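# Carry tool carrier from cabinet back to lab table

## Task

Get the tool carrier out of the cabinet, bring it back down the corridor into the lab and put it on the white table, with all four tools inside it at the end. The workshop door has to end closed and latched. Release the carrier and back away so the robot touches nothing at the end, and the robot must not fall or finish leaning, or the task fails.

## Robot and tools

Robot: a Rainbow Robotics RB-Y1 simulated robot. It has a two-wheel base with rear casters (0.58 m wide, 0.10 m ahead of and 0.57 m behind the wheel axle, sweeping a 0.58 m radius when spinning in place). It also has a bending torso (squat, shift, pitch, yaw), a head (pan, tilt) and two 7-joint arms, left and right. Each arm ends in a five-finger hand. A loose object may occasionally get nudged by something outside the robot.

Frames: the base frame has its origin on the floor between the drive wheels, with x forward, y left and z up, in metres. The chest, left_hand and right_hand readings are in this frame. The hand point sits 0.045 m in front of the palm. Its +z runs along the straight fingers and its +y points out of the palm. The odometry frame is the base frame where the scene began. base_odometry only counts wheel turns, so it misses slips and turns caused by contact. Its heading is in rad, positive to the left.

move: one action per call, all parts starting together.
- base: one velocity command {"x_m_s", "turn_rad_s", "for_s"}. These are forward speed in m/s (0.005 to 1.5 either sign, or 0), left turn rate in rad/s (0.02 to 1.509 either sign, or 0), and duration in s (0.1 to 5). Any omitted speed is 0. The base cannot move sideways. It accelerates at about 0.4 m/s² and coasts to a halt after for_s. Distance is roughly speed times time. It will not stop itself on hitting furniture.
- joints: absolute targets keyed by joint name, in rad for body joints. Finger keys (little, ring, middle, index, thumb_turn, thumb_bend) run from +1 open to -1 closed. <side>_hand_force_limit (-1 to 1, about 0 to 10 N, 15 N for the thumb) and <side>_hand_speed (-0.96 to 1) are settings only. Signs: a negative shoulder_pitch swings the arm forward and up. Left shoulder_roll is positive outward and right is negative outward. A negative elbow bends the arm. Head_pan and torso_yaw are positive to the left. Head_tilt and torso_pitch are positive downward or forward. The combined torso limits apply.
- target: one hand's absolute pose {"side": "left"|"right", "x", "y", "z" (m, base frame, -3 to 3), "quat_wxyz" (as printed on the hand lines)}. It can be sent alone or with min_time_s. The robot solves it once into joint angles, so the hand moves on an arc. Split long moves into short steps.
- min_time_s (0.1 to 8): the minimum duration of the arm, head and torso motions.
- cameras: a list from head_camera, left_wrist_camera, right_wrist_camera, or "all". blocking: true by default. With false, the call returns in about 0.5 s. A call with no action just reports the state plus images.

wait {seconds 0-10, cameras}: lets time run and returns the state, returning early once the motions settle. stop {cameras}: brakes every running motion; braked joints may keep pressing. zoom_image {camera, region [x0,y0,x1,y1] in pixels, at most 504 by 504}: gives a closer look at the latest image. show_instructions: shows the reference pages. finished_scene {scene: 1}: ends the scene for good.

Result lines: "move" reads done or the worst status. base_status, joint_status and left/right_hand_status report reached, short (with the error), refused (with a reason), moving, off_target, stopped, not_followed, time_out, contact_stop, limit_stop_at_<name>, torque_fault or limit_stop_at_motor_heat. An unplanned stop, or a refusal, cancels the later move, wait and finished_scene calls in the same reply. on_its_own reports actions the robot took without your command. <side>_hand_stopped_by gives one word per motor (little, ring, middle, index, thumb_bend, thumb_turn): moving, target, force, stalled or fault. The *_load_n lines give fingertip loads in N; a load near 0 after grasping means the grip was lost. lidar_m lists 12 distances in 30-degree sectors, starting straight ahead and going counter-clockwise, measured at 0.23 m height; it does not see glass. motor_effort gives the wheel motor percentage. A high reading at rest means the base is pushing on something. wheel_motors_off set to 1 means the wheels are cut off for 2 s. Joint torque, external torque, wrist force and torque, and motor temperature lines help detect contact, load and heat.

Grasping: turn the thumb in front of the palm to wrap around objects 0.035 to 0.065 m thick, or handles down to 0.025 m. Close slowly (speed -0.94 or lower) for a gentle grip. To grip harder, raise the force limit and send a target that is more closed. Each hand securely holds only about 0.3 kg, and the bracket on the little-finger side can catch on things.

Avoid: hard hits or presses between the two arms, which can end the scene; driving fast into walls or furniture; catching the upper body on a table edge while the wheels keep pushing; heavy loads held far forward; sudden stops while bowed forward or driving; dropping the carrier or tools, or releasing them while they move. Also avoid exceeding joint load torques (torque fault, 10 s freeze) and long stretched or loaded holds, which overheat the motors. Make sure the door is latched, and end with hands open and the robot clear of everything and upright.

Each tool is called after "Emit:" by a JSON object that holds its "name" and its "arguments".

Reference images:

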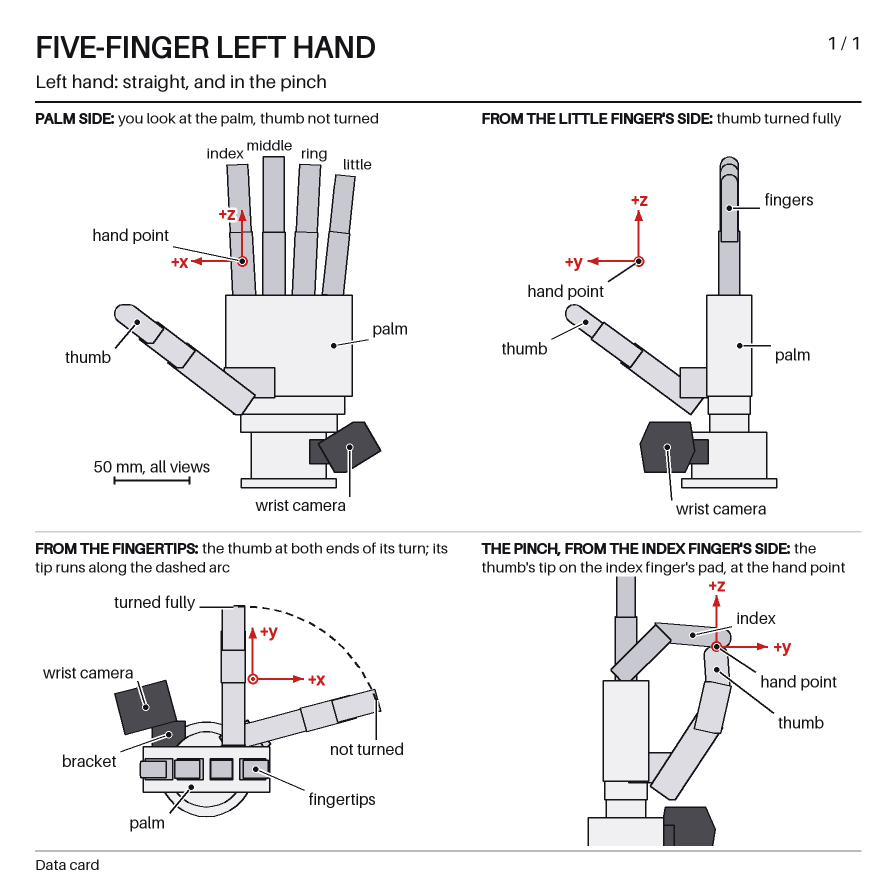

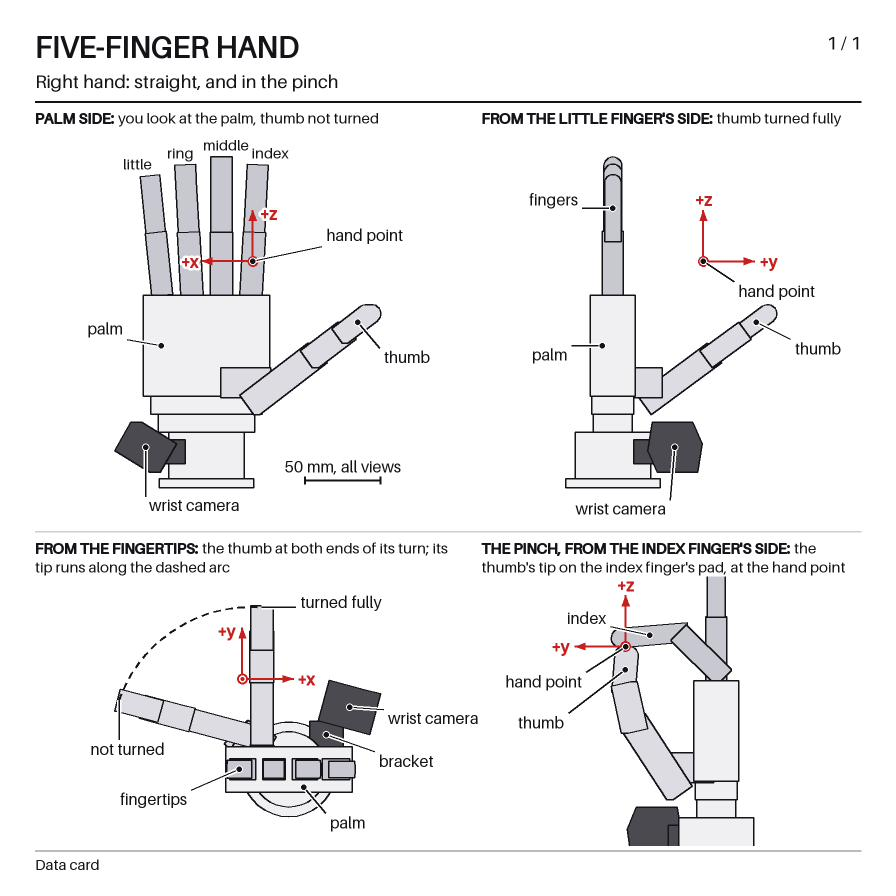

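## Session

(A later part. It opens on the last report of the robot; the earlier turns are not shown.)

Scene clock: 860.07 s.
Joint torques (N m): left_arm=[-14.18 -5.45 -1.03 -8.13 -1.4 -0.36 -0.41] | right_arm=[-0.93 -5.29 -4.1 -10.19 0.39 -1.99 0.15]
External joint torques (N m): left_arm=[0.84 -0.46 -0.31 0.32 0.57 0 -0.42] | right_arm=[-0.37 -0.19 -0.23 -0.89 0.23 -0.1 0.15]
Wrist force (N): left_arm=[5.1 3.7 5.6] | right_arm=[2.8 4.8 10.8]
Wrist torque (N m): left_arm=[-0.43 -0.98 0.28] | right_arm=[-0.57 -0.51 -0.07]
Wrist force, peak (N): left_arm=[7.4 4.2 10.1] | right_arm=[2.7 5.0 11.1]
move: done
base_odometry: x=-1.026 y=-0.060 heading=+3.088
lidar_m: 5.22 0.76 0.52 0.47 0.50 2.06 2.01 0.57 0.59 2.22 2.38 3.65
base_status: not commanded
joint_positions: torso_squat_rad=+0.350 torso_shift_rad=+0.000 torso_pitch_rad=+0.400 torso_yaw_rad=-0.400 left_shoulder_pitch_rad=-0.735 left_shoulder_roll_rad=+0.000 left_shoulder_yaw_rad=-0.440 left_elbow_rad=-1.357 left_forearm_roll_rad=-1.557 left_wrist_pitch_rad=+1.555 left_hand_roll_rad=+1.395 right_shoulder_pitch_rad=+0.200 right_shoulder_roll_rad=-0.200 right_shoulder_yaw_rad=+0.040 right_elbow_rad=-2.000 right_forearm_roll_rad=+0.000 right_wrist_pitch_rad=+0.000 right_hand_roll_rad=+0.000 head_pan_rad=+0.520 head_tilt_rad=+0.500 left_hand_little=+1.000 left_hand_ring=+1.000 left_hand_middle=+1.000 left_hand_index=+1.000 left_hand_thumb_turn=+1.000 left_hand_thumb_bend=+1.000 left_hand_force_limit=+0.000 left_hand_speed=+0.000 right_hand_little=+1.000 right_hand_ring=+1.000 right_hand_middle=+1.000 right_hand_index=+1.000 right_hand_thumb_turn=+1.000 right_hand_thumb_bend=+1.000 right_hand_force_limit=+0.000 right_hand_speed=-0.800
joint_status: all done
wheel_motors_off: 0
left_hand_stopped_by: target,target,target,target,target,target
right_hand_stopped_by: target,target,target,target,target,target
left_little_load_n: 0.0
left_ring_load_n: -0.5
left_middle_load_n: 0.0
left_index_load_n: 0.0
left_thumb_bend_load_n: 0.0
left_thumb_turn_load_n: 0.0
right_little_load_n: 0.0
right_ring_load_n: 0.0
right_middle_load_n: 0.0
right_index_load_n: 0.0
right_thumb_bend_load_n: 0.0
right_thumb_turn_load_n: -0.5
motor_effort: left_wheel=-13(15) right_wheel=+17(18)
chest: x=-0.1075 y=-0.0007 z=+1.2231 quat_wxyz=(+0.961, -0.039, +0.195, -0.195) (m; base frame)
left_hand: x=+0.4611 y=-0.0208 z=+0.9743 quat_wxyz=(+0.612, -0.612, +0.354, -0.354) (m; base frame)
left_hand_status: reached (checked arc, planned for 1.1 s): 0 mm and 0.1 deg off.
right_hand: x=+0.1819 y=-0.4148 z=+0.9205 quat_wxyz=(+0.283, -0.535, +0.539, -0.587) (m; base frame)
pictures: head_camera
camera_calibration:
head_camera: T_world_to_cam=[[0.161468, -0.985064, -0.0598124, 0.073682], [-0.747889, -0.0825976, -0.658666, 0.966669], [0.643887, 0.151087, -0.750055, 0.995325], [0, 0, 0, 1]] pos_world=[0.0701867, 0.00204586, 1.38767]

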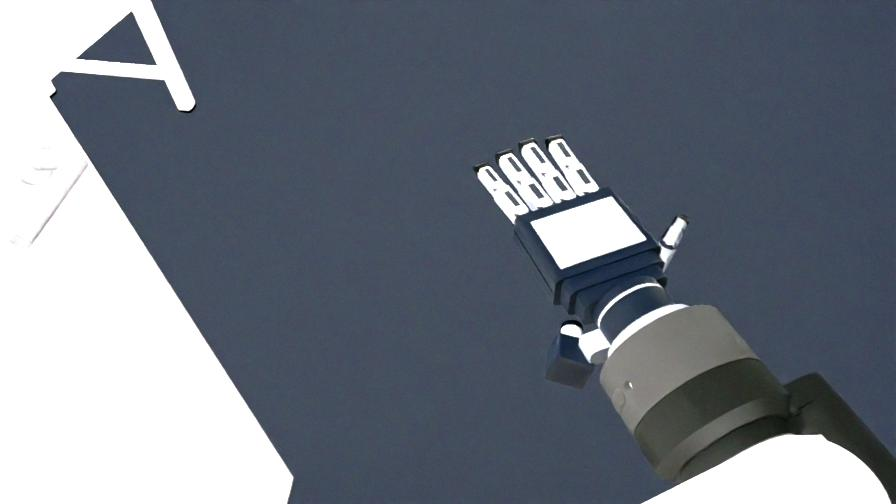

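Emit:
{"name": "move", "arguments": {"joints": {"right_shoulder_pitch_rad": 0.35, "right_shoulder_roll_rad": -0.12, "right_elbow_rad": -0.7}, "min_time_s": 1.2}}

Emit:
{"name": "move", "arguments": {"target": {"side": "left", "x": 0.412, "y": -0.267, "z": 0.974, "quat_wxyz": [0.5, -0.5, 0.5, -0.5]}}}

Emit:
{"name": "move", "arguments": {"target": {"side": "left", "x": 0.456, "y": -0.206, "z": 0.974, "quat_wxyz": [0.5417, -0.5417, 0.4545, -0.4545]}}}

Emit:
{"name": "move", "arguments": {"target": {"side": "left", "x": 0.4845, "y": -0.114, "z": 0.974, "quat_wxyz": [0.5792, -0.5792, 0.4056, -0.4056]}}}

Emit:
{"name": "move", "arguments": {"target": {"side": "left", "x": 0.470, "y": 0.004, "z": 0.974, "quat_wxyz": [0.6124, -0.6124, 0.3536, -0.3536]}}}

Emit:
{"name": "move", "arguments": {"target": {"side": "left", "x": 0.409, "y": 0.143, "z": 0.974, "quat_wxyz": [0.6409, -0.6409, 0.2989, -0.2989]}}}

Emit:
{"name": "move", "arguments": {"target": {"side": "left", "x": 0.417, "y": 0.299, "z": 0.974, "quat_wxyz": [0.6645, -0.6645, 0.2418, -0.2418]}, "cameras": ["left_wrist_camera"]}}

Scene clock: 883.13 s.
Joint torques (N m): left_arm=[-14.68 -5.39 -0.88 -8.39 -1.47 -0.21 -0.29] | right_arm=[11.35 -7.05 -2.03 1.25 0.19 0.02 0.14]
External joint torques (N m): left_arm=[0.34 -0.4 -0.16 0.07 0.5 0.14 -0.3] | right_arm=[-0.09 1.01 0.19 -0.03 0.2 0.03 0.14]
Wrist force (N): left_arm=[5.1 3.5 5.5] | right_arm=[2.7 -0.8 15.2]
Wrist torque (N m): left_arm=[-0.45 -0.99 0.28] | right_arm=[-1.24 -0.64 -0.21]
Wrist force, peak (N): left_arm=[5.4 3.6 5.9] | right_arm=[2.6 1.7 15.7]
move: done
base_odometry: x=-1.026 y=-0.060 heading=+3.088
lidar_m: 5.21 0.77 0.52 0.48 0.49 2.05 2.02 0.59 0.60 2.23 2.36 3.66
base_status: not commanded
joint_positions: torso_squat_rad=+0.350 torso_shift_rad=+0.000 torso_pitch_rad=+0.400 torso_yaw_rad=-0.400 left_shoulder_pitch_rad=-0.735 left_shoulder_roll_rad=+0.000 left_shoulder_yaw_rad=-0.440 left_elbow_rad=-1.357 left_forearm_roll_rad=-1.557 left_wrist_pitch_rad=+1.555 left_hand_roll_rad=+1.395 right_shoulder_pitch_rad=+0.350 right_shoulder_roll_rad=-0.120 right_shoulder_yaw_rad=+0.040 right_elbow_rad=-0.700 right_forearm_roll_rad=+0.000 right_wrist_pitch_rad=+0.000 right_hand_roll_rad=+0.000 head_pan_rad=+0.520 head_tilt_rad=+0.500 left_hand_little=+1.000 left_hand_ring=+1.000 left_hand_middle=+1.000 left_hand_index=+1.000 left_hand_thumb_turn=+1.000 left_hand_thumb_bend=+1.000 left_hand_force_limit=+0.000 left_hand_speed=+0.000 right_hand_little=+1.000 right_hand_ring=+1.000 right_hand_middle=+1.000 right_hand_index=+1.000 right_hand_thumb_turn=+1.000 right_hand_thumb_bend=+1.000 right_hand_force_limit=+0.000 right_hand_speed=-0.800
joint_status: all done
wheel_motors_off: 0
left_hand_stopped_by: target,target,target,target,target,target
right_hand_stopped_by: target,target,target,target,target,target
left_little_load_n: 0.0
left_ring_load_n: 0.0
left_middle_load_n: 0.0
left_index_load_n: 0.0
left_thumb_bend_load_n: 0.0
left_thumb_turn_load_n: 0.0
right_little_load_n: 0.0
right_ring_load_n: 0.0
right_middle_load_n: 0.0
right_index_load_n: 0.0
right_thumb_bend_load_n: -0.5
right_thumb_turn_load_n: 0.0
motor_effort: left_wheel=-14(15) right_wheel=+17(17)
chest: x=-0.1075 y=-0.0007 z=+1.2231 quat_wxyz=(+0.961, -0.039, +0.195, -0.195) (m; base frame)
left_hand: x=+0.4610 y=-0.0208 z=+0.9743 quat_wxyz=(+0.612, -0.612, +0.354, -0.354) (m; base frame)
right_hand: x=-0.4565 y=-0.2800 z=+0.5898 quat_wxyz=(-0.117, -0.561, +0.816, -0.074) (m; base frame)
pictures: none

Scene clock: 884.57 s.
Joint torques (N m): left_arm=[-18.97 -3.94 3.68 -3.53 -2.06 0.72 -0.03] | right_arm=[11.99 -7.24 -2.28 1.21 0.18 -0.13 -0.1]
External joint torques (N m): left_arm=[-0.38 -0.08 -0.86 0.36 -0.12 0.27 -0.04] | right_arm=[0.55 0.82 -0.06 -0.07 0.19 -0.13 -0.11]
Wrist force (N): left_arm=[5.6 3.4 5.0] | right_arm=[2.8 -0.9 15.1]
Wrist torque (N m): left_arm=[-0.44 -1.07 0.28] | right_arm=[-1.25 -0.64 -0.21]
Wrist force, peak (N): left_arm=[5.0 3.1 6.6] | right_arm=[2.6 -1.0 15.4]
move: done
base_odometry: x=-1.026 y=-0.060 heading=+3.088
lidar_m: 5.22 0.77 0.52 0.48 0.50 2.07 2.02 0.58 0.59 2.23 2.37 3.66
base_status: not commanded
joint_positions: torso_squat_rad=+0.350 torso_shift_rad=+0.000 torso_pitch_rad=+0.400 torso_yaw_rad=-0.400 left_shoulder_pitch_rad=-1.352 left_shoulder_roll_rad=+0.000 left_shoulder_yaw_rad=-1.378 left_elbow_rad=-0.886 left_forearm_roll_rad=-0.585 left_wrist_pitch_rad=+1.671 left_hand_roll_rad=+1.801 right_shoulder_pitch_rad=+0.350 right_shoulder_roll_rad=-0.120 right_shoulder_yaw_rad=+0.040 right_elbow_rad=-0.700 right_forearm_roll_rad=+0.000 right_wrist_pitch_rad=+0.000 right_hand_roll_rad=+0.000 head_pan_rad=+0.520 head_tilt_rad=+0.500 left_hand_little=+1.000 left_hand_ring=+1.000 left_hand_middle=+1.000 left_hand_index=+1.000 left_hand_thumb_turn=+1.000 left_hand_thumb_bend=+1.000 left_hand_force_limit=+0.000 left_hand_speed=+0.000 right_hand_little=+1.000 right_hand_ring=+1.000 right_hand_middle=+1.000 right_hand_index=+1.000 right_hand_thumb_turn=+1.000 right_hand_thumb_bend=+1.000 right_hand_force_limit=+0.000 right_hand_speed=-0.800
joint_status: all done
wheel_motors_off: 0
left_hand_stopped_by: target,target,target,target,target,target
right_hand_stopped_by: target,target,target,target,target,target
left_little_load_n: 0.0
left_ring_load_n: 0.0
left_middle_load_n: 0.0
left_index_load_n: 0.0
left_thumb_bend_load_n: 0.0
left_thumb_turn_load_n: 0.0
right_little_load_n: 0.0
right_ring_load_n: 0.0
right_middle_load_n: 0.0
right_index_load_n: 0.0
right_thumb_bend_load_n: 0.0
right_thumb_turn_load_n: 0.0
motor_effort: left_wheel=-13(15) right_wheel=+17(17)
chest: x=-0.1075 y=-0.0007 z=+1.2231 quat_wxyz=(+0.961, -0.039, +0.195, -0.195) (m; base frame)
left_hand: x=+0.4123 y=-0.2662 z=+0.9743 quat_wxyz=(+0.494, -0.498, +0.504, -0.503) (m; base frame)
left_hand_status: reached (checked arc, planned for 1.1 s): 1 mm and 0.9 deg off.
right_hand: x=-0.4565 y=-0.2800 z=+0.5898 quat_wxyz=(-0.117, -0.561, +0.816, -0.074) (m; base frame)
pictures: none

Scene clock: 885.23 s.
Joint torques (N m): left_arm=[-21.03 -3.56 4.63 -4.06 -1.73 0.6 0.4] | right_arm=[12.55 -7.01 -2.31 1.42 0.21 -0.11 -0.07]
External joint torques (N m): left_arm=[-1.44 -0.8 0.72 -0.35 0.2 0.1 0.4] | right_arm=[1.11 1.04 -0.09 0.14 0.21 -0.1 -0.08]
Wrist force (N): left_arm=[5.6 3.4 5.4] | right_arm=[2.6 -0.9 15.0]
Wrist torque (N m): left_arm=[-0.49 -1.06 0.31] | right_arm=[-1.24 -0.60 -0.23]
Wrist force, peak (N): left_arm=[6.7 3.1 4.8] | right_arm=[3.0 -1.1 15.3]
move: done
base_odometry: x=-1.026 y=-0.060 heading=+3.088
lidar_m: 5.22 0.76 0.52 0.49 0.50 2.05 2.01 0.58 0.60 2.22 2.39 3.67
base_status: not commanded
joint_positions: torso_squat_rad=+0.350 torso_shift_rad=+0.000 torso_pitch_rad=+0.400 torso_yaw_rad=-0.400 left_shoulder_pitch_rad=-1.364 left_shoulder_roll_rad=+0.033 left_shoulder_yaw_rad=-1.315 left_elbow_rad=-0.799 left_forearm_roll_rad=-0.567 left_wrist_pitch_rad=+1.728 left_hand_roll_rad=+1.820 right_shoulder_pitch_rad=+0.350 right_shoulder_roll_rad=-0.120 right_shoulder_yaw_rad=+0.040 right_elbow_rad=-0.700 right_forearm_roll_rad=+0.000 right_wrist_pitch_rad=+0.000 right_hand_roll_rad=+0.000 head_pan_rad=+0.520 head_tilt_rad=+0.500 left_hand_little=+1.000 left_hand_ring=+1.000 left_hand_middle=+1.000 left_hand_index=+1.000 left_hand_thumb_turn=+1.000 left_hand_thumb_bend=+1.000 left_hand_force_limit=+0.000 left_hand_speed=+0.000 right_hand_little=+1.000 right_hand_ring=+1.000 right_hand_middle=+1.000 right_hand_index=+1.000 right_hand_thumb_turn=+1.000 right_hand_thumb_bend=+1.000 right_hand_force_limit=+0.000 right_hand_speed=-0.800
joint_status: all done
wheel_motors_off: 0
left_hand_stopped_by: target,target,target,target,target,target
right_hand_stopped_by: target,target,target,target,target,target
left_little_load_n: 0.0
left_ring_load_n: 0.0
left_middle_load_n: 0.0
left_index_load_n: 0.0
left_thumb_bend_load_n: 0.0
left_thumb_turn_load_n: 0.0
right_little_load_n: 0.0
right_ring_load_n: 0.0
right_middle_load_n: 0.0
right_index_load_n: 0.0
right_thumb_bend_load_n: 0.0
right_thumb_turn_load_n: 0.0
motor_effort: left_wheel=-13(15) right_wheel=+17(18)
chest: x=-0.1075 y=-0.0007 z=+1.2231 quat_wxyz=(+0.961, -0.039, +0.195, -0.195) (m; base frame)
left_hand: x=+0.4560 y=-0.2058 z=+0.9740 quat_wxyz=(+0.542, -0.542, +0.455, -0.454) (m; base frame)
left_hand_status: reached (checked arc, planned for 0.3 s): 0 mm and 0.0 deg off.
right_hand: x=-0.4564 y=-0.2800 z=+0.5898 quat_wxyz=(-0.117, -0.561, +0.816, -0.074) (m; base frame)
pictures: none

Scene clock: 886.17 s.
Joint torques (N m): left_arm=[-20.27 -2.05 6.34 -4.37 -1.48 0.46 -0.12] | right_arm=[11.96 -7.15 -2.08 1.43 0.22 0.03 0.18]
External joint torques (N m): left_arm=[-0.43 -1 1.24 -0.5 0.4 0.04 -0.12] | right_arm=[0.51 0.91 0.14 0.14 0.23 0.04 0.18]
Wrist force (N): left_arm=[5.7 3.3 5.0] | right_arm=[2.7 -0.8 15.1]
Wrist torque (N m): left_arm=[-0.48 -1.04 0.23] | right_arm=[-1.23 -0.61 -0.21]
Wrist force, peak (N): left_arm=[5.2 3.5 5.7] | right_arm=[2.7 -0.8 15.4]
move: done
base_odometry: x=-1.026 y=-0.060 heading=+3.088
lidar_m: 5.22 0.78 0.52 0.47 0.50 2.06 2.01 0.58 0.61 2.24 2.38 3.67
base_status: not commanded
joint_positions: torso_squat_rad=+0.350 torso_shift_rad=+0.000 torso_pitch_rad=+0.400 torso_yaw_rad=-0.400 left_shoulder_pitch_rad=-1.311 left_shoulder_roll_rad=+0.238 left_shoulder_yaw_rad=-1.278 left_elbow_rad=-1.031 left_forearm_roll_rad=-0.564 left_wrist_pitch_rad=+1.896 left_hand_roll_rad=+1.781 right_shoulder_pitch_rad=+0.350 right_shoulder_roll_rad=-0.120 right_shoulder_yaw_rad=+0.040 right_elbow_rad=-0.700 right_forearm_roll_rad=+0.000 right_wrist_pitch_rad=+0.000 right_hand_roll_rad=+0.000 head_pan_rad=+0.520 head_tilt_rad=+0.500 left_hand_little=+1.000 left_hand_ring=+1.000 left_hand_middle=+1.000 left_hand_index=+1.000 left_hand_thumb_turn=+1.000 left_hand_thumb_bend=+1.000 left_hand_force_limit=+0.000 left_hand_speed=+0.000 right_hand_little=+1.000 right_hand_ring=+1.000 right_hand_middle=+1.000 right_hand_index=+1.000 right_hand_thumb_turn=+1.000 right_hand_thumb_bend=+1.000 right_hand_force_limit=+0.000 right_hand_speed=-0.800
joint_status: all done
wheel_motors_off: 0
left_hand_stopped_by: target,target,target,target,target,target
right_hand_stopped_by: target,target,target,target,target,target
left_little_load_n: 0.0
left_ring_load_n: 0.0
left_middle_load_n: 0.0
left_index_load_n: 0.0
left_thumb_bend_load_n: 0.0
left_thumb_turn_load_n: 0.0
right_little_load_n: 0.0
right_ring_load_n: 0.0
right_middle_load_n: 0.0
right_index_load_n: 0.0
right_thumb_bend_load_n: 0.0
right_thumb_turn_load_n: 0.0
motor_effort: left_wheel=-14(15) right_wheel=+17(17)
chest: x=-0.1075 y=-0.0007 z=+1.2231 quat_wxyz=(+0.961, -0.039, +0.195, -0.195) (m; base frame)
left_hand: x=+0.4843 y=-0.1137 z=+0.9742 quat_wxyz=(+0.581, -0.579, +0.404, -0.405) (m; base frame)
left_hand_status: reached (checked arc, planned for 0.6 s): 0 mm and 0.2 deg off.
right_hand: x=-0.4564 y=-0.2800 z=+0.5898 quat_wxyz=(-0.117, -0.561, +0.816, -0.074) (m; base frame)
pictures: none

Scene clock: 887.37 s.
Joint torques (N m): left_arm=[-17.55 -1.4 4.25 -7.66 -1.39 0.02 0.1] | right_arm=[12.36 -6.88 -1.89 1.08 0.16 -0.07 0.16]
External joint torques (N m): left_arm=[-1.33 -0.27 0.48 -0.67 0.54 0.24 0.1] | right_arm=[0.92 1.17 0.33 -0.21 0.17 -0.06 0.16]
Wrist force (N): left_arm=[5.3 3.3 5.5] | right_arm=[2.6 -1.0 15.1]
Wrist torque (N m): left_arm=[-0.49 -0.97 0.21] | right_arm=[-1.25 -0.60 -0.23]
Wrist force, peak (N): left_arm=[5.3 3.6 6.0] | right_arm=[2.6 -1.1 15.4]
move: done
base_odometry: x=-1.026 y=-0.060 heading=+3.088
lidar_m: 5.21 0.76 0.52 0.47 0.50 2.06 2.00 0.57 0.59 2.22 2.39 3.66
base_status: not commanded
joint_positions: torso_squat_rad=+0.350 torso_shift_rad=+0.000 torso_pitch_rad=+0.400 torso_yaw_rad=-0.400 left_shoulder_pitch_rad=-0.893 left_shoulder_roll_rad=+0.338 left_shoulder_yaw_rad=-0.816 left_elbow_rad=-1.444 left_forearm_roll_rad=-1.116 left_wrist_pitch_rad=+1.881 left_hand_roll_rad=+1.459 right_shoulder_pitch_rad=+0.350 right_shoulder_roll_rad=-0.120 right_shoulder_yaw_rad=+0.040 right_elbow_rad=-0.700 right_forearm_roll_rad=+0.000 right_wrist_pitch_rad=+0.000 right_hand_roll_rad=+0.000 head_pan_rad=+0.520 head_tilt_rad=+0.500 left_hand_little=+1.000 left_hand_ring=+1.000 left_hand_middle=+1.000 left_hand_index=+1.000 left_hand_thumb_turn=+1.000 left_hand_thumb_bend=+1.000 left_hand_force_limit=+0.000 left_hand_speed=+0.000 right_hand_little=+1.000 right_hand_ring=+1.000 right_hand_middle=+1.000 right_hand_index=+1.000 right_hand_thumb_turn=+1.000 right_hand_thumb_bend=+1.000 right_hand_force_limit=+0.000 right_hand_speed=-0.800
joint_status: all done
wheel_motors_off: 0
left_hand_stopped_by: target,target,target,target,target,target
right_hand_stopped_by: target,target,target,target,target,target
left_little_load_n: 0.0
left_ring_load_n: 0.0
left_middle_load_n: -0.5
left_index_load_n: 0.0
left_thumb_bend_load_n: 0.0
left_thumb_turn_load_n: 0.0
right_little_load_n: 0.0
right_ring_load_n: 0.0
right_middle_load_n: 0.0
right_index_load_n: 0.0
right_thumb_bend_load_n: 0.0
right_thumb_turn_load_n: 0.0
motor_effort: left_wheel=-15(15) right_wheel=+17(17)
chest: x=-0.1075 y=-0.0007 z=+1.2231 quat_wxyz=(+0.961, -0.039, +0.195, -0.195) (m; base frame)
left_hand: x=+0.4697 y=+0.0040 z=+0.9742 quat_wxyz=(+0.613, -0.612, +0.353, -0.353) (m; base frame)
left_hand_status: reached (checked arc, planned for 0.8 s): 0 mm and 0.2 deg off.
right_hand: x=-0.4564 y=-0.2800 z=+0.5898 quat_wxyz=(-0.117, -0.561, +0.816, -0.074) (m; base frame)
pictures: none

Scene clock: 888.67 s.
Joint torques (N m): left_arm=[-11.5 0.79 3.22 -8.34 -1.34 -0.45 -0.11] | right_arm=[12.31 -7.39 -2.27 1.11 0.21 -0.07 0.19]
External joint torques (N m): left_arm=[-1.24 0.2 0.63 -0.74 0.53 0.1 -0.11] | right_arm=[0.87 0.67 -0.05 -0.17 0.22 -0.07 0.19]
Wrist force (N): left_arm=[5.0 3.5 5.0] | right_arm=[2.7 -1.1 15.2]
Wrist torque (N m): left_arm=[-0.44 -0.88 0.19] | right_arm=[-1.27 -0.62 -0.22]
Wrist force, peak (N): left_arm=[5.8 3.1 6.0] | right_arm=[2.6 -0.9 15.3]
move: done
base_odometry: x=-1.026 y=-0.060 heading=+3.088
lidar_m: 5.22 0.77 0.52 0.48 0.49 2.04 2.01 0.57 0.59 2.23 2.39 3.66
base_status: not commanded
joint_positions: torso_squat_rad=+0.350 torso_shift_rad=+0.000 torso_pitch_rad=+0.400 torso_yaw_rad=-0.400 left_shoulder_pitch_rad=-0.475 left_shoulder_roll_rad=+0.429 left_shoulder_yaw_rad=-0.604 left_elbow_rad=-1.906 left_forearm_roll_rad=-1.380 left_wrist_pitch_rad=+1.876 left_hand_roll_rad=+1.294 right_shoulder_pitch_rad=+0.350 right_shoulder_roll_rad=-0.120 right_shoulder_yaw_rad=+0.040 right_elbow_rad=-0.700 right_forearm_roll_rad=+0.000 right_wrist_pitch_rad=+0.000 right_hand_roll_rad=+0.000 head_pan_rad=+0.520 head_tilt_rad=+0.500 left_hand_little=+1.000 left_hand_ring=+1.000 left_hand_middle=+1.000 left_hand_index=+1.000 left_hand_thumb_turn=+1.000 left_hand_thumb_bend=+1.000 left_hand_force_limit=+0.000 left_hand_speed=+0.000 right_hand_little=+1.000 right_hand_ring=+1.000 right_hand_middle=+1.000 right_hand_index=+1.000 right_hand_thumb_turn=+1.000 right_hand_thumb_bend=+1.000 right_hand_force_limit=+0.000 right_hand_speed=-0.800
joint_status: all done
wheel_motors_off: 0
left_hand_stopped_by: target,target,target,target,target,target
right_hand_stopped_by: target,target,target,target,target,target
left_little_load_n: 0.0
left_ring_load_n: 0.0
left_middle_load_n: 0.0
left_index_load_n: -0.5
left_thumb_bend_load_n: 0.5
left_thumb_turn_load_n: 0.0
right_little_load_n: 0.0
right_ring_load_n: 0.0
right_middle_load_n: 0.0
right_index_load_n: 0.0
right_thumb_bend_load_n: 0.0
right_thumb_turn_load_n: 0.0
motor_effort: left_wheel=-15(15) right_wheel=+17(17)
chest: x=-0.1075 y=-0.0007 z=+1.2231 quat_wxyz=(+0.961, -0.039, +0.195, -0.195) (m; base frame)
left_hand: x=+0.4089 y=+0.1429 z=+0.9739 quat_wxyz=(+0.641, -0.641, +0.298, -0.298) (m; base frame)
left_hand_status: reached (checked arc, planned for 0.8 s): 0 mm and 0.1 deg off.
right_hand: x=-0.4564 y=-0.2800 z=+0.5897 quat_wxyz=(-0.117, -0.561, +0.816, -0.074) (m; base frame)
pictures: none

Scene clock: 889.90 s.
Joint torques (N m): left_arm=[-7.71 5.8 4.14 -8.26 -1.69 -0.25 0.34] | right_arm=[12.56 -7.21 -1.64 1.25 0.35 -0.1 0.01]
External joint torques (N m): left_arm=[-0.31 -0.39 -0.09 -0.85 0.24 0.15 0.33] | right_arm=[1.12 0.85 0.58 -0.03 0.36 -0.09 0]
Wrist force (N): left_arm=[5.6 3.6 5.3] | right_arm=[2.6 -0.9 15.2]
Wrist torque (N m): left_arm=[-0.44 -1.03 0.27] | right_arm=[-1.25 -0.60 -0.22]
Wrist force, peak (N): left_arm=[5.7 3.7 5.8] | right_arm=[2.8 -1.0 15.4]
move: done
base_odometry: x=-1.026 y=-0.060 heading=+3.088
lidar_m: 5.23 0.77 0.52 0.48 0.49 2.06 2.01 0.58 0.58 2.23 2.39 3.66
base_status: not commanded
joint_positions: torso_squat_rad=+0.350 torso_shift_rad=+0.000 torso_pitch_rad=+0.400 torso_yaw_rad=-0.400 left_shoulder_pitch_rad=-0.247 left_shoulder_roll_rad=+0.649 left_shoulder_yaw_rad=-0.297 left_elbow_rad=-2.062 left_forearm_roll_rad=-1.202 left_wrist_pitch_rad=+1.815 left_hand_roll_rad=+1.369 right_shoulder_pitch_rad=+0.350 right_shoulder_roll_rad=-0.120 right_shoulder_yaw_rad=+0.040 right_elbow_rad=-0.700 right_forearm_roll_rad=+0.000 right_wrist_pitch_rad=+0.000 right_hand_roll_rad=+0.000 head_pan_rad=+0.520 head_tilt_rad=+0.500 left_hand_little=+1.000 left_hand_ring=+1.000 left_hand_middle=+1.000 left_hand_index=+1.000 left_hand_thumb_turn=+1.000 left_hand_thumb_bend=+1.000 left_hand_force_limit=+0.000 left_hand_speed=+0.000 right_hand_little=+1.000 right_hand_ring=+1.000 right_hand_middle=+1.000 right_hand_index=+1.000 right_hand_thumb_turn=+1.000 right_hand_thumb_bend=+1.000 right_hand_force_limit=+0.000 right_hand_speed=-0.800
joint_status: all done
wheel_motors_off: 0
left_hand_stopped_by: target,target,target,target,target,target
right_hand_stopped_by: target,target,target,target,target,target
left_little_load_n: 0.0
left_ring_load_n: 0.0
left_middle_load_n: 0.0
left_index_load_n: 0.0
left_thumb_bend_load_n: 0.0
left_thumb_turn_load_n: 0.0
right_little_load_n: 0.0
right_ring_load_n: 0.0
right_middle_load_n: 0.0
right_index_load_n: 0.0
right_thumb_bend_load_n: 0.0
right_thumb_turn_load_n: 0.0
motor_effort: left_wheel=-14(15) right_wheel=+17(18)
chest: x=-0.1075 y=-0.0007 z=+1.2231 quat_wxyz=(+0.961, -0.039, +0.195, -0.195) (m; base frame)
left_hand: x=+0.4169 y=+0.2991 z=+0.9740 quat_wxyz=(+0.665, -0.664, +0.242, -0.242) (m; base frame)
left_hand_status: reached (checked arc, planned for 0.6 s): 0 mm and 0.0 deg off.
right_hand: x=-0.4564 y=-0.2800 z=+0.5897 quat_wxyz=(-0.117, -0.561, +0.816, -0.074) (m; base frame)
pictures: left_wrist_camera
camera_calibration:
left_wrist_camera: T_world_to_cam=[[0.199763, -0.182228, 0.96275, -0.966707], [0.283904, -0.929642, -0.234869, 0.388039], [0.937813, 0.320247, -0.133973, -0.240853], [0, 0, 0, 1]] pos_world=[0.308822, 0.261708, 0.989568]

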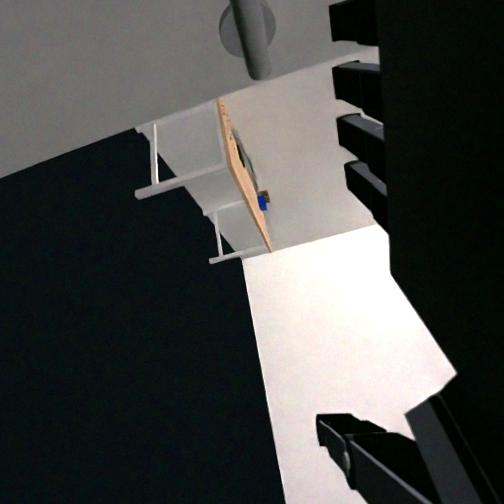

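Emit:
{"name": "move", "arguments": {"target": {"side": "left", "x": 0.44, "y": 0.445, "z": 1.015, "quat_wxyz": [0.6830, -0.6830, 0.1830, -0.1830]}, "min_time_s": 1}}

Emit:
{"name": "move", "arguments": {"joints": {"left_hand_index": 0.35, "left_hand_middle": 0.3, "left_hand_ring": 0.3, "left_hand_little": 0.3, "left_hand_speed": -0.2}, "cameras": ["left_wrist_camera"]}}

Scene clock: 900.07 s.
Joint torques (N m): left_arm=[-5.72 12.69 6.86 -6.43 -1.63 -0.26 -0.26] | right_arm=[12.3 -7.11 -1.65 1.47 0.19 -0.15 0.14]
External joint torques (N m): left_arm=[0.58 1.14 0.5 0.16 0.33 0.15 -0.27] | right_arm=[0.86 0.95 0.57 0.19 0.2 -0.15 0.14]
Wrist force (N): left_arm=[5.5 3.5 5.2] | right_arm=[2.6 -0.9 15.2]
Wrist torque (N m): left_arm=[-0.45 -0.97 0.17] | right_arm=[-1.25 -0.60 -0.23]
Wrist force, peak (N): left_arm=[5.7 3.9 5.6] | right_arm=[2.8 -0.9 15.3]
move: done
base_odometry: x=-1.026 y=-0.060 heading=+3.088
lidar_m: 5.23 0.77 0.52 0.48 0.50 2.06 2.01 0.58 0.61 2.23 2.38 3.67
base_status: not commanded
joint_positions: torso_squat_rad=+0.350 torso_shift_rad=+0.000 torso_pitch_rad=+0.400 torso_yaw_rad=-0.400 left_shoulder_pitch_rad=-0.145 left_shoulder_roll_rad=+0.836 left_shoulder_yaw_rad=+0.099 left_elbow_rad=-2.040 left_forearm_roll_rad=-0.915 left_wrist_pitch_rad=+1.718 left_hand_roll_rad=+1.365 right_shoulder_pitch_rad=+0.350 right_shoulder_roll_rad=-0.120 right_shoulder_yaw_rad=+0.040 right_elbow_rad=-0.700 right_forearm_roll_rad=+0.000 right_wrist_pitch_rad=+0.000 right_hand_roll_rad=+0.000 head_pan_rad=+0.520 head_tilt_rad=+0.500 left_hand_little=+1.000 left_hand_ring=+1.000 left_hand_middle=+1.000 left_hand_index=+1.000 left_hand_thumb_turn=+1.000 left_hand_thumb_bend=+1.000 left_hand_force_limit=+0.000 left_hand_speed=+0.000 right_hand_little=+1.000 right_hand_ring=+1.000 right_hand_middle=+1.000 right_hand_index=+1.000 right_hand_thumb_turn=+1.000 right_hand_thumb_bend=+1.000 right_hand_force_limit=+0.000 right_hand_speed=-0.800
joint_status: all done
wheel_motors_off: 0
left_hand_stopped_by: target,target,target,target,target,target
right_hand_stopped_by: target,target,target,target,target,target
left_little_load_n: 0.5
left_ring_load_n: 0.0
left_middle_load_n: 0.0
left_index_load_n: 0.0
left_thumb_bend_load_n: 0.0
left_thumb_turn_load_n: 0.0
right_little_load_n: 0.0
right_ring_load_n: 0.0
right_middle_load_n: 0.0
right_index_load_n: 0.0
right_thumb_bend_load_n: 0.0
right_thumb_turn_load_n: 0.0
motor_effort: left_wheel=-14(15) right_wheel=+17(18)
chest: x=-0.1075 y=-0.0007 z=+1.2231 quat_wxyz=(+0.961, -0.039, +0.195, -0.195) (m; base frame)
left_hand: x=+0.4399 y=+0.4448 z=+1.0150 quat_wxyz=(+0.683, -0.683, +0.183, -0.183) (m; base frame)
left_hand_status: reached (checked arc, planned for 1.0 s): 0 mm and 0.0 deg off.
right_hand: x=-0.4564 y=-0.2800 z=+0.5897 quat_wxyz=(-0.117, -0.561, +0.816, -0.074) (m; base frame)
pictures: none

Scene clock: 900.87 s.
Joint torques (N m): left_arm=[-5.58 12.81 6.77 -6.55 -1.62 -0.2 -0.39] | right_arm=[12.43 -6.84 -2.06 1.18 0.31 -0.19 0.25]
External joint torques (N m): left_arm=[0.72 1.26 0.4 0.04 0.33 0.21 -0.4] | right_arm=[0.99 1.23 0.16 -0.11 0.32 -0.19 0.24]
Wrist force (N): left_arm=[5.3 3.4 5.3] | right_arm=[2.7 -0.8 15.3]
Wrist torque (N m): left_arm=[-0.45 -0.95 0.18] | right_arm=[-1.24 -0.62 -0.21]
Wrist force, peak (N): left_arm=[5.5 3.4 5.6] | right_arm=[2.8 -1.0 15.3]
move: done
base_odometry: x=-1.026 y=-0.060 heading=+3.088
lidar_m: 5.22 0.76 0.52 0.48 0.50 2.06 2.02 0.58 0.59 2.24 2.38 3.68
base_status: not commanded
joint_positions: torso_squat_rad=+0.350 torso_shift_rad=+0.000 torso_pitch_rad=+0.400 torso_yaw_rad=-0.400 left_shoulder_pitch_rad=-0.145 left_shoulder_roll_rad=+0.836 left_shoulder_yaw_rad=+0.099 left_elbow_rad=-2.040 left_forearm_roll_rad=-0.915 left_wrist_pitch_rad=+1.718 left_hand_roll_rad=+1.365 right_shoulder_pitch_rad=+0.350 right_shoulder_roll_rad=-0.120 right_shoulder_yaw_rad=+0.040 right_elbow_rad=-0.700 right_forearm_roll_rad=+0.000 right_wrist_pitch_rad=+0.000 right_hand_roll_rad=+0.000 head_pan_rad=+0.520 head_tilt_rad=+0.500 left_hand_little=+0.300 left_hand_ring=+0.300 left_hand_middle=+0.300 left_hand_index=+0.350 left_hand_thumb_turn=+1.000 left_hand_thumb_bend=+1.000 left_hand_force_limit=+0.000 left_hand_speed=-0.200 right_hand_little=+1.000 right_hand_ring=+1.000 right_hand_middle=+1.000 right_hand_index=+1.000 right_hand_thumb_turn=+1.000 right_hand_thumb_bend=+1.000 right_hand_force_limit=+0.000 right_hand_speed=-0.800
joint_status: all done
wheel_motors_off: 0
left_hand_stopped_by: target,target,target,target,target,target
right_hand_stopped_by: target,target,target,target,target,target
left_little_load_n: 0.0
left_ring_load_n: 0.0
left_middle_load_n: 0.0
left_index_load_n: 0.0
left_thumb_bend_load_n: 0.0
left_thumb_turn_load_n: 0.0
right_little_load_n: 0.0
right_ring_load_n: 0.0
right_middle_load_n: 0.0
right_index_load_n: 0.0
right_thumb_bend_load_n: 0.0
right_thumb_turn_load_n: 0.0
motor_effort: left_wheel=-15(15) right_wheel=+17(18)
chest: x=-0.1075 y=-0.0007 z=+1.2231 quat_wxyz=(+0.961, -0.039, +0.195, -0.195) (m; base frame)
left_hand: x=+0.4399 y=+0.4448 z=+1.0150 quat_wxyz=(+0.683, -0.683, +0.183, -0.183) (m; base frame)
right_hand: x=-0.4564 y=-0.2800 z=+0.5897 quat_wxyz=(-0.117, -0.561, +0.816, -0.074) (m; base frame)
pictures: left_wrist_camera
camera_calibration:
left_wrist_camera: T_world_to_cam=[[0.227886, -0.1443, 0.962936, -1.01367], [0.440752, -0.866548, -0.234163, 0.428797], [0.86822, 0.477778, -0.133874, -0.343189], [0, 0, 0, 1]] pos_world=[0.339973, 0.389268, 1.03057]

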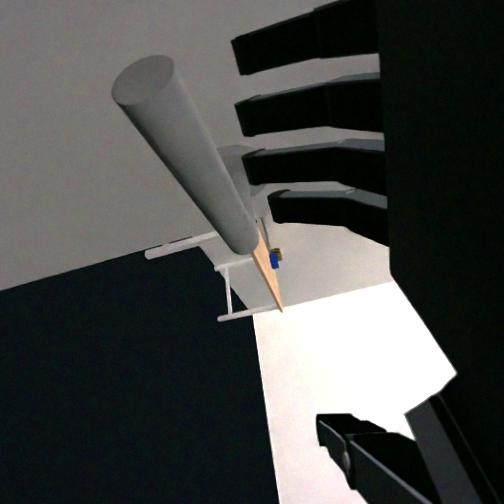

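Emit:
{"name": "move", "arguments": {"target": {"side": "left", "x": 0.44, "y": 0.464, "z": 1.008, "quat_wxyz": [0.6830, -0.6830, 0.1830, -0.1830]}, "min_time_s": 0.5}}

Emit:
{"name": "move", "arguments": {"target": {"side": "left", "x": 0.44, "y": 0.464, "z": 0.976, "quat_wxyz": [0.6830, -0.6830, 0.1830, -0.1830]}, "min_time_s": 0.8, "cameras": ["left_wrist_camera"]}}

Scene clock: 904.97 s.
Joint torques (N m): left_arm=[-4.27 14.26 8.31 -6.24 -1.51 0.06 0.3] | right_arm=[12.12 -7.26 -1.86 1.37 0.32 -0.23 0.3]
External joint torques (N m): left_arm=[1.4 2.27 1.66 0.28 0.47 0.37 0.3] | right_arm=[0.68 0.81 0.36 0.09 0.33 -0.22 0.29]
Wrist force (N): left_arm=[5.5 3.7 5.1] | right_arm=[2.7 -1.0 15.2]
Wrist torque (N m): left_arm=[-0.35 -1.01 0.28] | right_arm=[-1.25 -0.64 -0.22]
Wrist force, peak (N): left_arm=[5.8 3.3 5.6] | right_arm=[2.7 -1.0 15.4]
move: done
base_odometry: x=-1.026 y=-0.060 heading=+3.088
lidar_m: 5.22 0.78 0.53 0.48 0.50 2.04 2.02 0.57 0.58 2.22 2.39 3.67
base_status: not commanded
joint_positions: torso_squat_rad=+0.350 torso_shift_rad=+0.000 torso_pitch_rad=+0.400 torso_yaw_rad=-0.400 left_shoulder_pitch_rad=-0.098 left_shoulder_roll_rad=+0.849 left_shoulder_yaw_rad=+0.139 left_elbow_rad=-2.013 left_forearm_roll_rad=-0.884 left_wrist_pitch_rad=+1.670 left_hand_roll_rad=+1.413 right_shoulder_pitch_rad=+0.350 right_shoulder_roll_rad=-0.120 right_shoulder_yaw_rad=+0.040 right_elbow_rad=-0.700 right_forearm_roll_rad=+0.000 right_wrist_pitch_rad=+0.000 right_hand_roll_rad=+0.000 head_pan_rad=+0.520 head_tilt_rad=+0.500 left_hand_little=+0.300 left_hand_ring=+0.300 left_hand_middle=+0.300 left_hand_index=+0.350 left_hand_thumb_turn=+1.000 left_hand_thumb_bend=+1.000 left_hand_force_limit=+0.000 left_hand_speed=-0.200 right_hand_little=+1.000 right_hand_ring=+1.000 right_hand_middle=+1.000 right_hand_index=+1.000 right_hand_thumb_turn=+1.000 right_hand_thumb_bend=+1.000 right_hand_force_limit=+0.000 right_hand_speed=-0.800
joint_status: all done
wheel_motors_off: 0
left_hand_stopped_by: target,target,target,target,target,target
right_hand_stopped_by: target,target,target,target,target,target
left_little_load_n: 0.0
left_ring_load_n: 0.0
left_middle_load_n: 0.0
left_index_load_n: -0.5
left_thumb_bend_load_n: 0.0
left_thumb_turn_load_n: -0.5
right_little_load_n: 0.0
right_ring_load_n: 0.0
right_middle_load_n: 0.0
right_index_load_n: 0.0
right_thumb_bend_load_n: 0.0
right_thumb_turn_load_n: 0.0
motor_effort: left_wheel=-14(15) right_wheel=+17(17)
chest: x=-0.1075 y=-0.0007 z=+1.2231 quat_wxyz=(+0.961, -0.039, +0.195, -0.195) (m; base frame)
left_hand: x=+0.4400 y=+0.4637 z=+1.0079 quat_wxyz=(+0.683, -0.683, +0.183, -0.183) (m; base frame)
left_hand_status: reached (checked arc, planned for 0.5 s): 0 mm and 0.0 deg off.
right_hand: x=-0.4564 y=-0.2800 z=+0.5897 quat_wxyz=(-0.117, -0.561, +0.816, -0.074) (m; base frame)
pictures: none

Scene clock: 906.10 s.
Joint torques (N m): left_arm=[-2.45 2.05 -2.05 -2.46 5.52 -2.23 -0.03] | right_arm=[12.12 -7.02 -2.08 1.31 0.24 -0.1 0.13]
External joint torques (N m): left_arm=[3.2 -9.8 -8.53 4.18 7.52 -2.1 -0.04] | right_arm=[0.7 1.02 0.13 0.03 0.25 -0.09 0.12]
Wrist force (N): left_arm=[-1.7 -20.4 -0.2] | right_arm=[2.9 -1.0 15.2]
Wrist torque (N m): left_arm=[0.66 -2.23 0.19] | right_arm=[-1.26 -0.65 -0.21]
Wrist force, peak (N): left_arm=[-1.9 -20.6 6.6] | right_arm=[2.7 -1.0 15.3]
move: done
base_odometry: x=-1.026 y=-0.060 heading=+3.088
lidar_m: 5.22 0.76 0.52 0.48 0.50 2.06 2.01 0.57 0.59 2.24 2.38 3.66
base_status: not commanded
joint_positions: torso_squat_rad=+0.350 torso_shift_rad=+0.000 torso_pitch_rad=+0.399 torso_yaw_rad=-0.400 left_shoulder_pitch_rad=-0.100 left_shoulder_roll_rad=+0.820 left_shoulder_yaw_rad=+0.093 left_elbow_rad=-1.919 left_forearm_roll_rad=-0.925 left_wrist_pitch_rad=+1.635 left_hand_roll_rad=+1.509 right_shoulder_pitch_rad=+0.350 right_shoulder_roll_rad=-0.120 right_shoulder_yaw_rad=+0.040 right_elbow_rad=-0.700 right_forearm_roll_rad=+0.000 right_wrist_pitch_rad=+0.000 right_hand_roll_rad=+0.000 head_pan_rad=+0.520 head_tilt_rad=+0.500 left_hand_little=+0.299 left_hand_ring=+0.300 left_hand_middle=+0.300 left_hand_index=+0.352 left_hand_thumb_turn=+1.000 left_hand_thumb_bend=+1.000 left_hand_force_limit=+0.000 left_hand_speed=-0.200 right_hand_little=+1.000 right_hand_ring=+1.000 right_hand_middle=+1.000 right_hand_index=+1.000 right_hand_thumb_turn=+1.000 right_hand_thumb_bend=+1.000 right_hand_force_limit=+0.000 right_hand_speed=-0.800
joint_status: all done
wheel_motors_off: 0
left_hand_stopped_by: target,target,target,target,target,target
right_hand_stopped_by: target,target,target,target,target,target
left_little_load_n: -10.0
left_ring_load_n: 0.0
left_middle_load_n: 0.0
left_index_load_n: 21.5
left_thumb_bend_load_n: 0.0
left_thumb_turn_load_n: 0.0
right_little_load_n: 0.0
right_ring_load_n: 0.0
right_middle_load_n: 0.0
right_index_load_n: 0.5
right_thumb_bend_load_n: 0.0
right_thumb_turn_load_n: 0.0
motor_effort: left_wheel=-15(15) right_wheel=+17(18)
chest: x=-0.1080 y=-0.0010 z=+1.2232 quat_wxyz=(+0.961, -0.039, +0.194, -0.195) (m; base frame)
left_hand: x=+0.4403 y=+0.4647 z=+0.9795 quat_wxyz=(+0.685, -0.681, +0.181, -0.184) (m; base frame)
left_hand_status: reached (checked arc, planned for 0.8 s): 4 mm and 0.4 deg off.
right_hand: x=-0.4563 y=-0.2800 z=+0.5894 quat_wxyz=(-0.117, -0.561, +0.816, -0.074) (m; base frame)
pictures: left_wrist_camera
camera_calibration:
left_wrist_camera: T_world_to_cam=[[0.222717, -0.14749, 0.963662, -0.97362], [0.442581, -0.865457, -0.234747, 0.436701], [0.868631, 0.47878, -0.127476, -0.364728], [0, 0, 0, 1]] pos_world=[0.34038, 0.408971, 0.994261]

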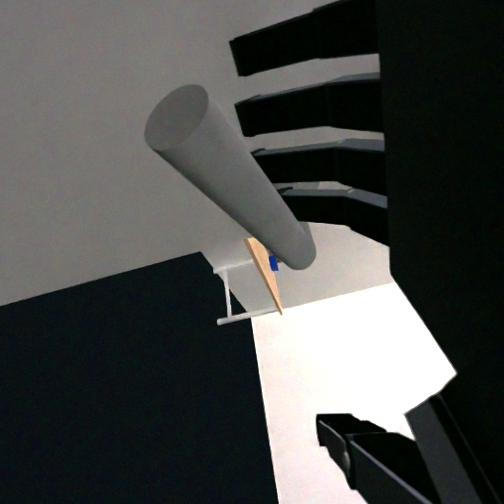

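Emit:
{"name": "move", "arguments": {"target": {"side": "left", "x": 0.435, "y": 0.466, "z": 1.012, "quat_wxyz": [0.6964, -0.6964, 0.1227, -0.1227]}, "min_time_s": 0.6}}

Emit:
{"name": "move", "arguments": {"target": {"side": "left", "x": 0.435, "y": 0.49, "z": 1.012, "quat_wxyz": [0.6964, -0.6964, 0.1227, -0.1227]}, "min_time_s": 0.5, "cameras": ["left_wrist_camera"]}}

Scene clock: 911.30 s.
Joint torques (N m): left_arm=[-7.87 11.77 4.8 -6.23 -1.73 -0.32 -0.07] | right_arm=[11.97 -7.55 -2.54 1.25 0.21 0 0.14]
External joint torques (N m): left_arm=[0.12 -0.47 -1.08 0.35 0.19 0.12 -0.07] | right_arm=[0.54 0.51 -0.32 -0.03 0.22 0 0.13]
Wrist force (N): left_arm=[6.2 3.8 5.8] | right_arm=[2.8 -0.9 15.2]
Wrist torque (N m): left_arm=[-0.40 -1.07 0.24] | right_arm=[-1.25 -0.64 -0.22]
Wrist force, peak (N): left_arm=[-1.6 -20.9 -0.2] | right_arm=[2.7 -0.9 15.4]
move: done
base_odometry: x=-1.026 y=-0.060 heading=+3.088
lidar_m: 5.23 0.78 0.52 0.48 0.50 2.06 2.01 0.57 0.60 2.23 2.39 3.67
base_status: not commanded
joint_positions: torso_squat_rad=+0.350 torso_shift_rad=+0.000 torso_pitch_rad=+0.400 torso_yaw_rad=-0.400 left_shoulder_pitch_rad=-0.281 left_shoulder_roll_rad=+0.811 left_shoulder_yaw_rad=+0.094 left_elbow_rad=-1.883 left_forearm_roll_rad=-0.964 left_wrist_pitch_rad=+1.811 left_hand_roll_rad=+1.351 right_shoulder_pitch_rad=+0.350 right_shoulder_roll_rad=-0.120 right_shoulder_yaw_rad=+0.040 right_elbow_rad=-0.700 right_forearm_roll_rad=+0.000 right_wrist_pitch_rad=+0.000 right_hand_roll_rad=+0.000 head_pan_rad=+0.520 head_tilt_rad=+0.500 left_hand_little=+0.300 left_hand_ring=+0.300 left_hand_middle=+0.300 left_hand_index=+0.350 left_hand_thumb_turn=+1.000 left_hand_thumb_bend=+1.000 left_hand_force_limit=+0.000 left_hand_speed=-0.200 right_hand_little=+1.000 right_hand_ring=+1.000 right_hand_middle=+1.000 right_hand_index=+1.000 right_hand_thumb_turn=+1.000 right_hand_thumb_bend=+1.000 right_hand_force_limit=+0.000 right_hand_speed=-0.800
joint_status: all done
wheel_motors_off: 0
left_hand_stopped_by: target,target,target,target,target,target
right_hand_stopped_by: target,target,target,target,target,target
left_little_load_n: 0.0
left_ring_load_n: 0.0
left_middle_load_n: 0.0
left_index_load_n: 0.0
left_thumb_bend_load_n: 0.0
left_thumb_turn_load_n: 0.0
right_little_load_n: 0.0
right_ring_load_n: 0.0
right_middle_load_n: 0.0
right_index_load_n: 0.0
right_thumb_bend_load_n: 0.0
right_thumb_turn_load_n: 0.0
motor_effort: left_wheel=-14(15) right_wheel=+18(18)
chest: x=-0.1076 y=-0.0008 z=+1.2231 quat_wxyz=(+0.961, -0.039, +0.195, -0.195) (m; base frame)
left_hand: x=+0.4352 y=+0.4660 z=+1.0117 quat_wxyz=(+0.696, -0.697, +0.123, -0.123) (m; base frame)
left_hand_status: reached (checked arc, planned for 0.6 s): 0 mm and 0.1 deg off.
right_hand: x=-0.4564 y=-0.2800 z=+0.5897 quat_wxyz=(-0.117, -0.561, +0.816, -0.074) (m; base frame)
pictures: none

Scene clock: 912.17 s.
Joint torques (N m): left_arm=[3.87 19.49 18.87 5.41 -2.16 3.01 -0.14] | right_arm=[12.31 -7.56 -1.62 1.49 0.17 0.02 0.09]
External joint torques (N m): left_arm=[11.18 6.54 12.65 11.9 -0.23 3.4 -0.14] | right_arm=[0.86 0.45 0.58 0.2 0.18 0.02 0.08]
Wrist force (N): left_arm=[22.8 -3.8 -49.8] | right_arm=[2.7 -0.9 15.3]
Wrist torque (N m): left_arm=[0.55 -3.80 1.00] | right_arm=[-1.25 -0.63 -0.22]
Wrist force, peak (N): left_arm=[24.1 -5.8 -53.1] | right_arm=[2.7 -0.8 15.4]
move: done
base_odometry: x=-1.026 y=-0.060 heading=+3.088
lidar_m: 5.23 0.79 0.53 0.48 0.50 2.05 2.01 0.58 0.60 2.22 2.38 3.66
base_status: not commanded
joint_positions: torso_squat_rad=+0.350 torso_shift_rad=+0.000 torso_pitch_rad=+0.400 torso_yaw_rad=-0.401 left_shoulder_pitch_rad=-0.235 left_shoulder_roll_rad=+0.836 left_shoulder_yaw_rad=+0.148 left_elbow_rad=-1.876 left_forearm_roll_rad=-0.918 left_wrist_pitch_rad=+1.763 left_hand_roll_rad=+1.377 right_shoulder_pitch_rad=+0.350 right_shoulder_roll_rad=-0.120 right_shoulder_yaw_rad=+0.040 right_elbow_rad=-0.700 right_forearm_roll_rad=+0.000 right_wrist_pitch_rad=+0.000 right_hand_roll_rad=+0.000 head_pan_rad=+0.520 head_tilt_rad=+0.500 left_hand_little=+0.178 left_hand_ring=+0.298 left_hand_middle=+0.300 left_hand_index=+0.350 left_hand_thumb_turn=+1.000 left_hand_thumb_bend=+1.000 left_hand_force_limit=+0.000 left_hand_speed=-0.200 right_hand_little=+1.000 right_hand_ring=+1.000 right_hand_middle=+1.000 right_hand_index=+1.000 right_hand_thumb_turn=+1.000 right_hand_thumb_bend=+1.000 right_hand_force_limit=+0.000 right_hand_speed=-0.800
joint_status: all done
wheel_motors_off: 0
left_hand_stopped_by: target,target,target,target,target,target
right_hand_stopped_by: target,target,target,target,target,target
left_little_load_n: -21.0
left_ring_load_n: -26.0
left_middle_load_n: 0.0
left_index_load_n: 0.0
left_thumb_bend_load_n: 0.0
left_thumb_turn_load_n: 0.0
right_little_load_n: 0.0
right_ring_load_n: 0.0
right_middle_load_n: 0.0
right_index_load_n: 0.5
right_thumb_bend_load_n: 0.0
right_thumb_turn_load_n: 0.0
motor_effort: left_wheel=-23(24) right_wheel=+25(25)
chest: x=-0.1076 y=-0.0016 z=+1.2231 quat_wxyz=(+0.960, -0.038, +0.195, -0.195) (m; base frame)
left_hand: x=+0.4367 y=+0.4863 z=+1.0125 quat_wxyz=(+0.695, -0.697, +0.124, -0.126) (m; base frame)
left_hand_status: reached (checked arc, planned for 0.5 s): 4 mm and 0.4 deg off.
right_hand: x=-0.4567 y=-0.2799 z=+0.5894 quat_wxyz=(-0.117, -0.560, +0.817, -0.073) (m; base frame)
pictures: left_wrist_camera
camera_calibration:
left_wrist_camera: T_world_to_cam=[[0.247045, -0.102464, 0.963571, -1.03394], [0.580083, -0.780891, -0.231762, 0.360681], [0.776191, 0.616207, -0.133477, -0.388095], [0, 0, 0, 1]] pos_world=[0.347442, 0.414857, 1.02807]

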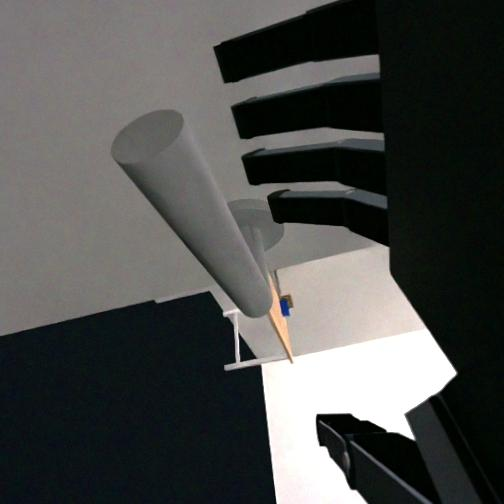

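Emit:
{"name": "move", "arguments": {"target": {"side":"left","x":0.43,"y":0.468,"z":1.012,"quat_wxyz":[0.7011,-0.7011,0.0923,-0.0923]}, "min_time_s": 1, "cameras": ["all"]}}

Scene clock: 944.00 s.
Joint torques (N m): left_arm=[-10.19 12.21 4.19 -6.03 -1.87 -0.09 -0.27] | right_arm=[11.88 -6.95 -2.02 1.5 0.12 -0.07 0.01]
External joint torques (N m): left_arm=[-1.26 -0.14 -1.35 0.52 0.02 0.36 -0.28] | right_arm=[0.44 1.11 0.2 0.22 0.13 -0.07 0]
Wrist force (N): left_arm=[6.5 4.4 6.0] | right_arm=[2.7 -1.0 15.2]
Wrist torque (N m): left_arm=[-0.36 -1.14 0.24] | right_arm=[-1.26 -0.64 -0.22]
Wrist force, peak (N): left_arm=[22.3 -5.1 -51.4] | right_arm=[2.7 -0.8 15.4]
move: done
base_odometry: x=-1.026 y=-0.060 heading=+3.088
lidar_m: 5.22 0.76 0.52 0.48 0.49 2.06 2.02 0.58 0.60 2.23 2.39 3.66
base_status: not commanded
joint_positions: torso_squat_rad=+0.350 torso_shift_rad=+0.000 torso_pitch_rad=+0.400 torso_yaw_rad=-0.400 left_shoulder_pitch_rad=-0.355 left_shoulder_roll_rad=+0.799 left_shoulder_yaw_rad=+0.078 left_elbow_rad=-1.809 left_forearm_roll_rad=-0.999 left_wrist_pitch_rad=+1.875 left_hand_roll_rad=+1.341 right_shoulder_pitch_rad=+0.350 right_shoulder_roll_rad=-0.120 right_shoulder_yaw_rad=+0.040 right_elbow_rad=-0.700 right_forearm_roll_rad=+0.000 right_wrist_pitch_rad=+0.000 right_hand_roll_rad=+0.000 head_pan_rad=+0.520 head_tilt_rad=+0.500 left_hand_little=+0.181 left_hand_ring=+0.300 left_hand_middle=+0.300 left_hand_index=+0.350 left_hand_thumb_turn=+1.000 left_hand_thumb_bend=+1.000 left_hand_force_limit=+0.000 left_hand_speed=-0.200 right_hand_little=+1.000 right_hand_ring=+1.000 right_hand_middle=+1.000 right_hand_index=+1.000 right_hand_thumb_turn=+1.000 right_hand_thumb_bend=+1.000 right_hand_force_limit=+0.000 right_hand_speed=-0.800
joint_status: all done
wheel_motors_off: 0
left_hand_stopped_by: target,target,target,target,target,target
right_hand_stopped_by: target,target,target,target,target,target
left_little_load_n: 0.0
left_ring_load_n: 0.0
left_middle_load_n: 0.0
left_index_load_n: 0.0
left_thumb_bend_load_n: 0.0
left_thumb_turn_load_n: 0.0
right_little_load_n: 0.0
right_ring_load_n: 0.0
right_middle_load_n: 0.0
right_index_load_n: 0.0
right_thumb_bend_load_n: 0.0
right_thumb_turn_load_n: 0.0
motor_effort: left_wheel=-17(28) right_wheel=+20(26)
chest: x=-0.1075 y=-0.0008 z=+1.2231 quat_wxyz=(+0.961, -0.039, +0.195, -0.195) (m; base frame)
left_hand: x=+0.4296 y=+0.4692 z=+1.0116 quat_wxyz=(+0.701, -0.701, +0.092, -0.092) (m; base frame)
left_hand_status: reached (checked arc, planned for 1.0 s): 1 mm and 0.1 deg off.
right_hand: x=-0.4564 y=-0.2800 z=+0.5897 quat_wxyz=(-0.117, -0.561, +0.816, -0.074) (m; base frame)
pictures: head_camera, left_wrist_camera, right_wrist_camera
camera_calibration:
head_camera: T_world_to_cam=[[0.161453, -0.985059, -0.0599343, 0.0737758], [-0.747851, -0.0824958, -0.658721, 0.966725], [0.643934, 0.151175, -0.749997, 0.995395], [0, 0, 0, 1]] pos_world=[0.0700867, 0.00194582, 1.38777]
left_wrist_camera: T_world_to_cam=[[0.257819, -0.0796286, 0.962906, -1.04772], [0.650239, -0.722835, -0.233878, 0.295961], [0.714646, 0.686417, -0.134583, -0.377478], [0, 0, 0, 1]] pos_world=[0.347439, 0.38961, 1.02727]
right_wrist_camera: T_world_to_cam=[[-0.977985, 0.146885, 0.148222, -0.496592], [0.184911, 0.939195, 0.289344, 0.1785], [-0.0967092, 0.310382, -0.94568, 0.712612], [0, 0, 0, 1]] pos_world=[-0.44975, -0.315886, 0.695861]

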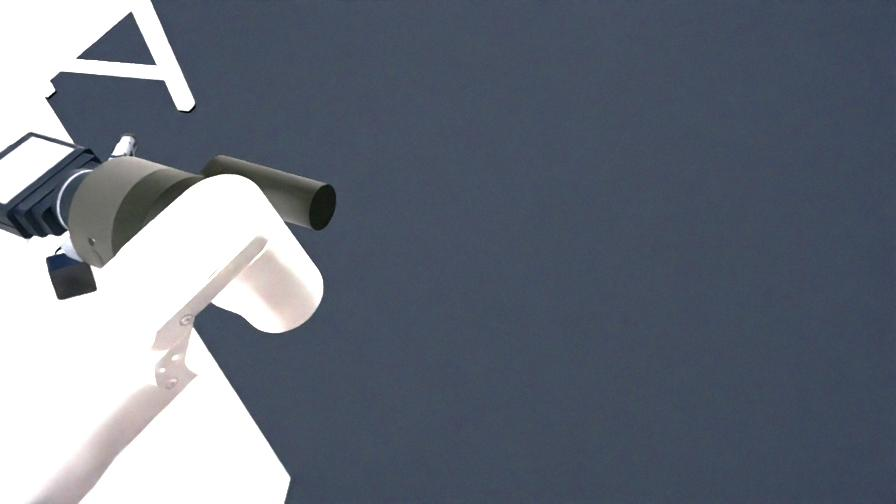

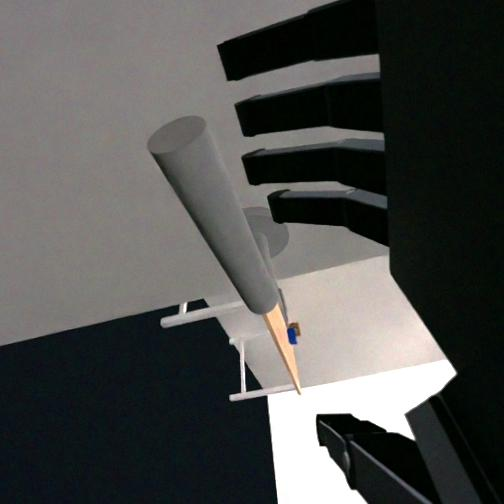

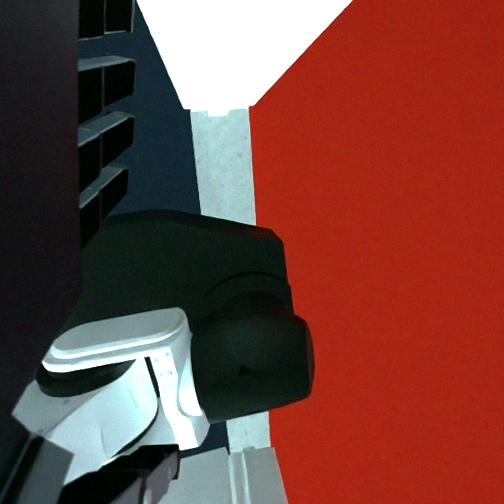

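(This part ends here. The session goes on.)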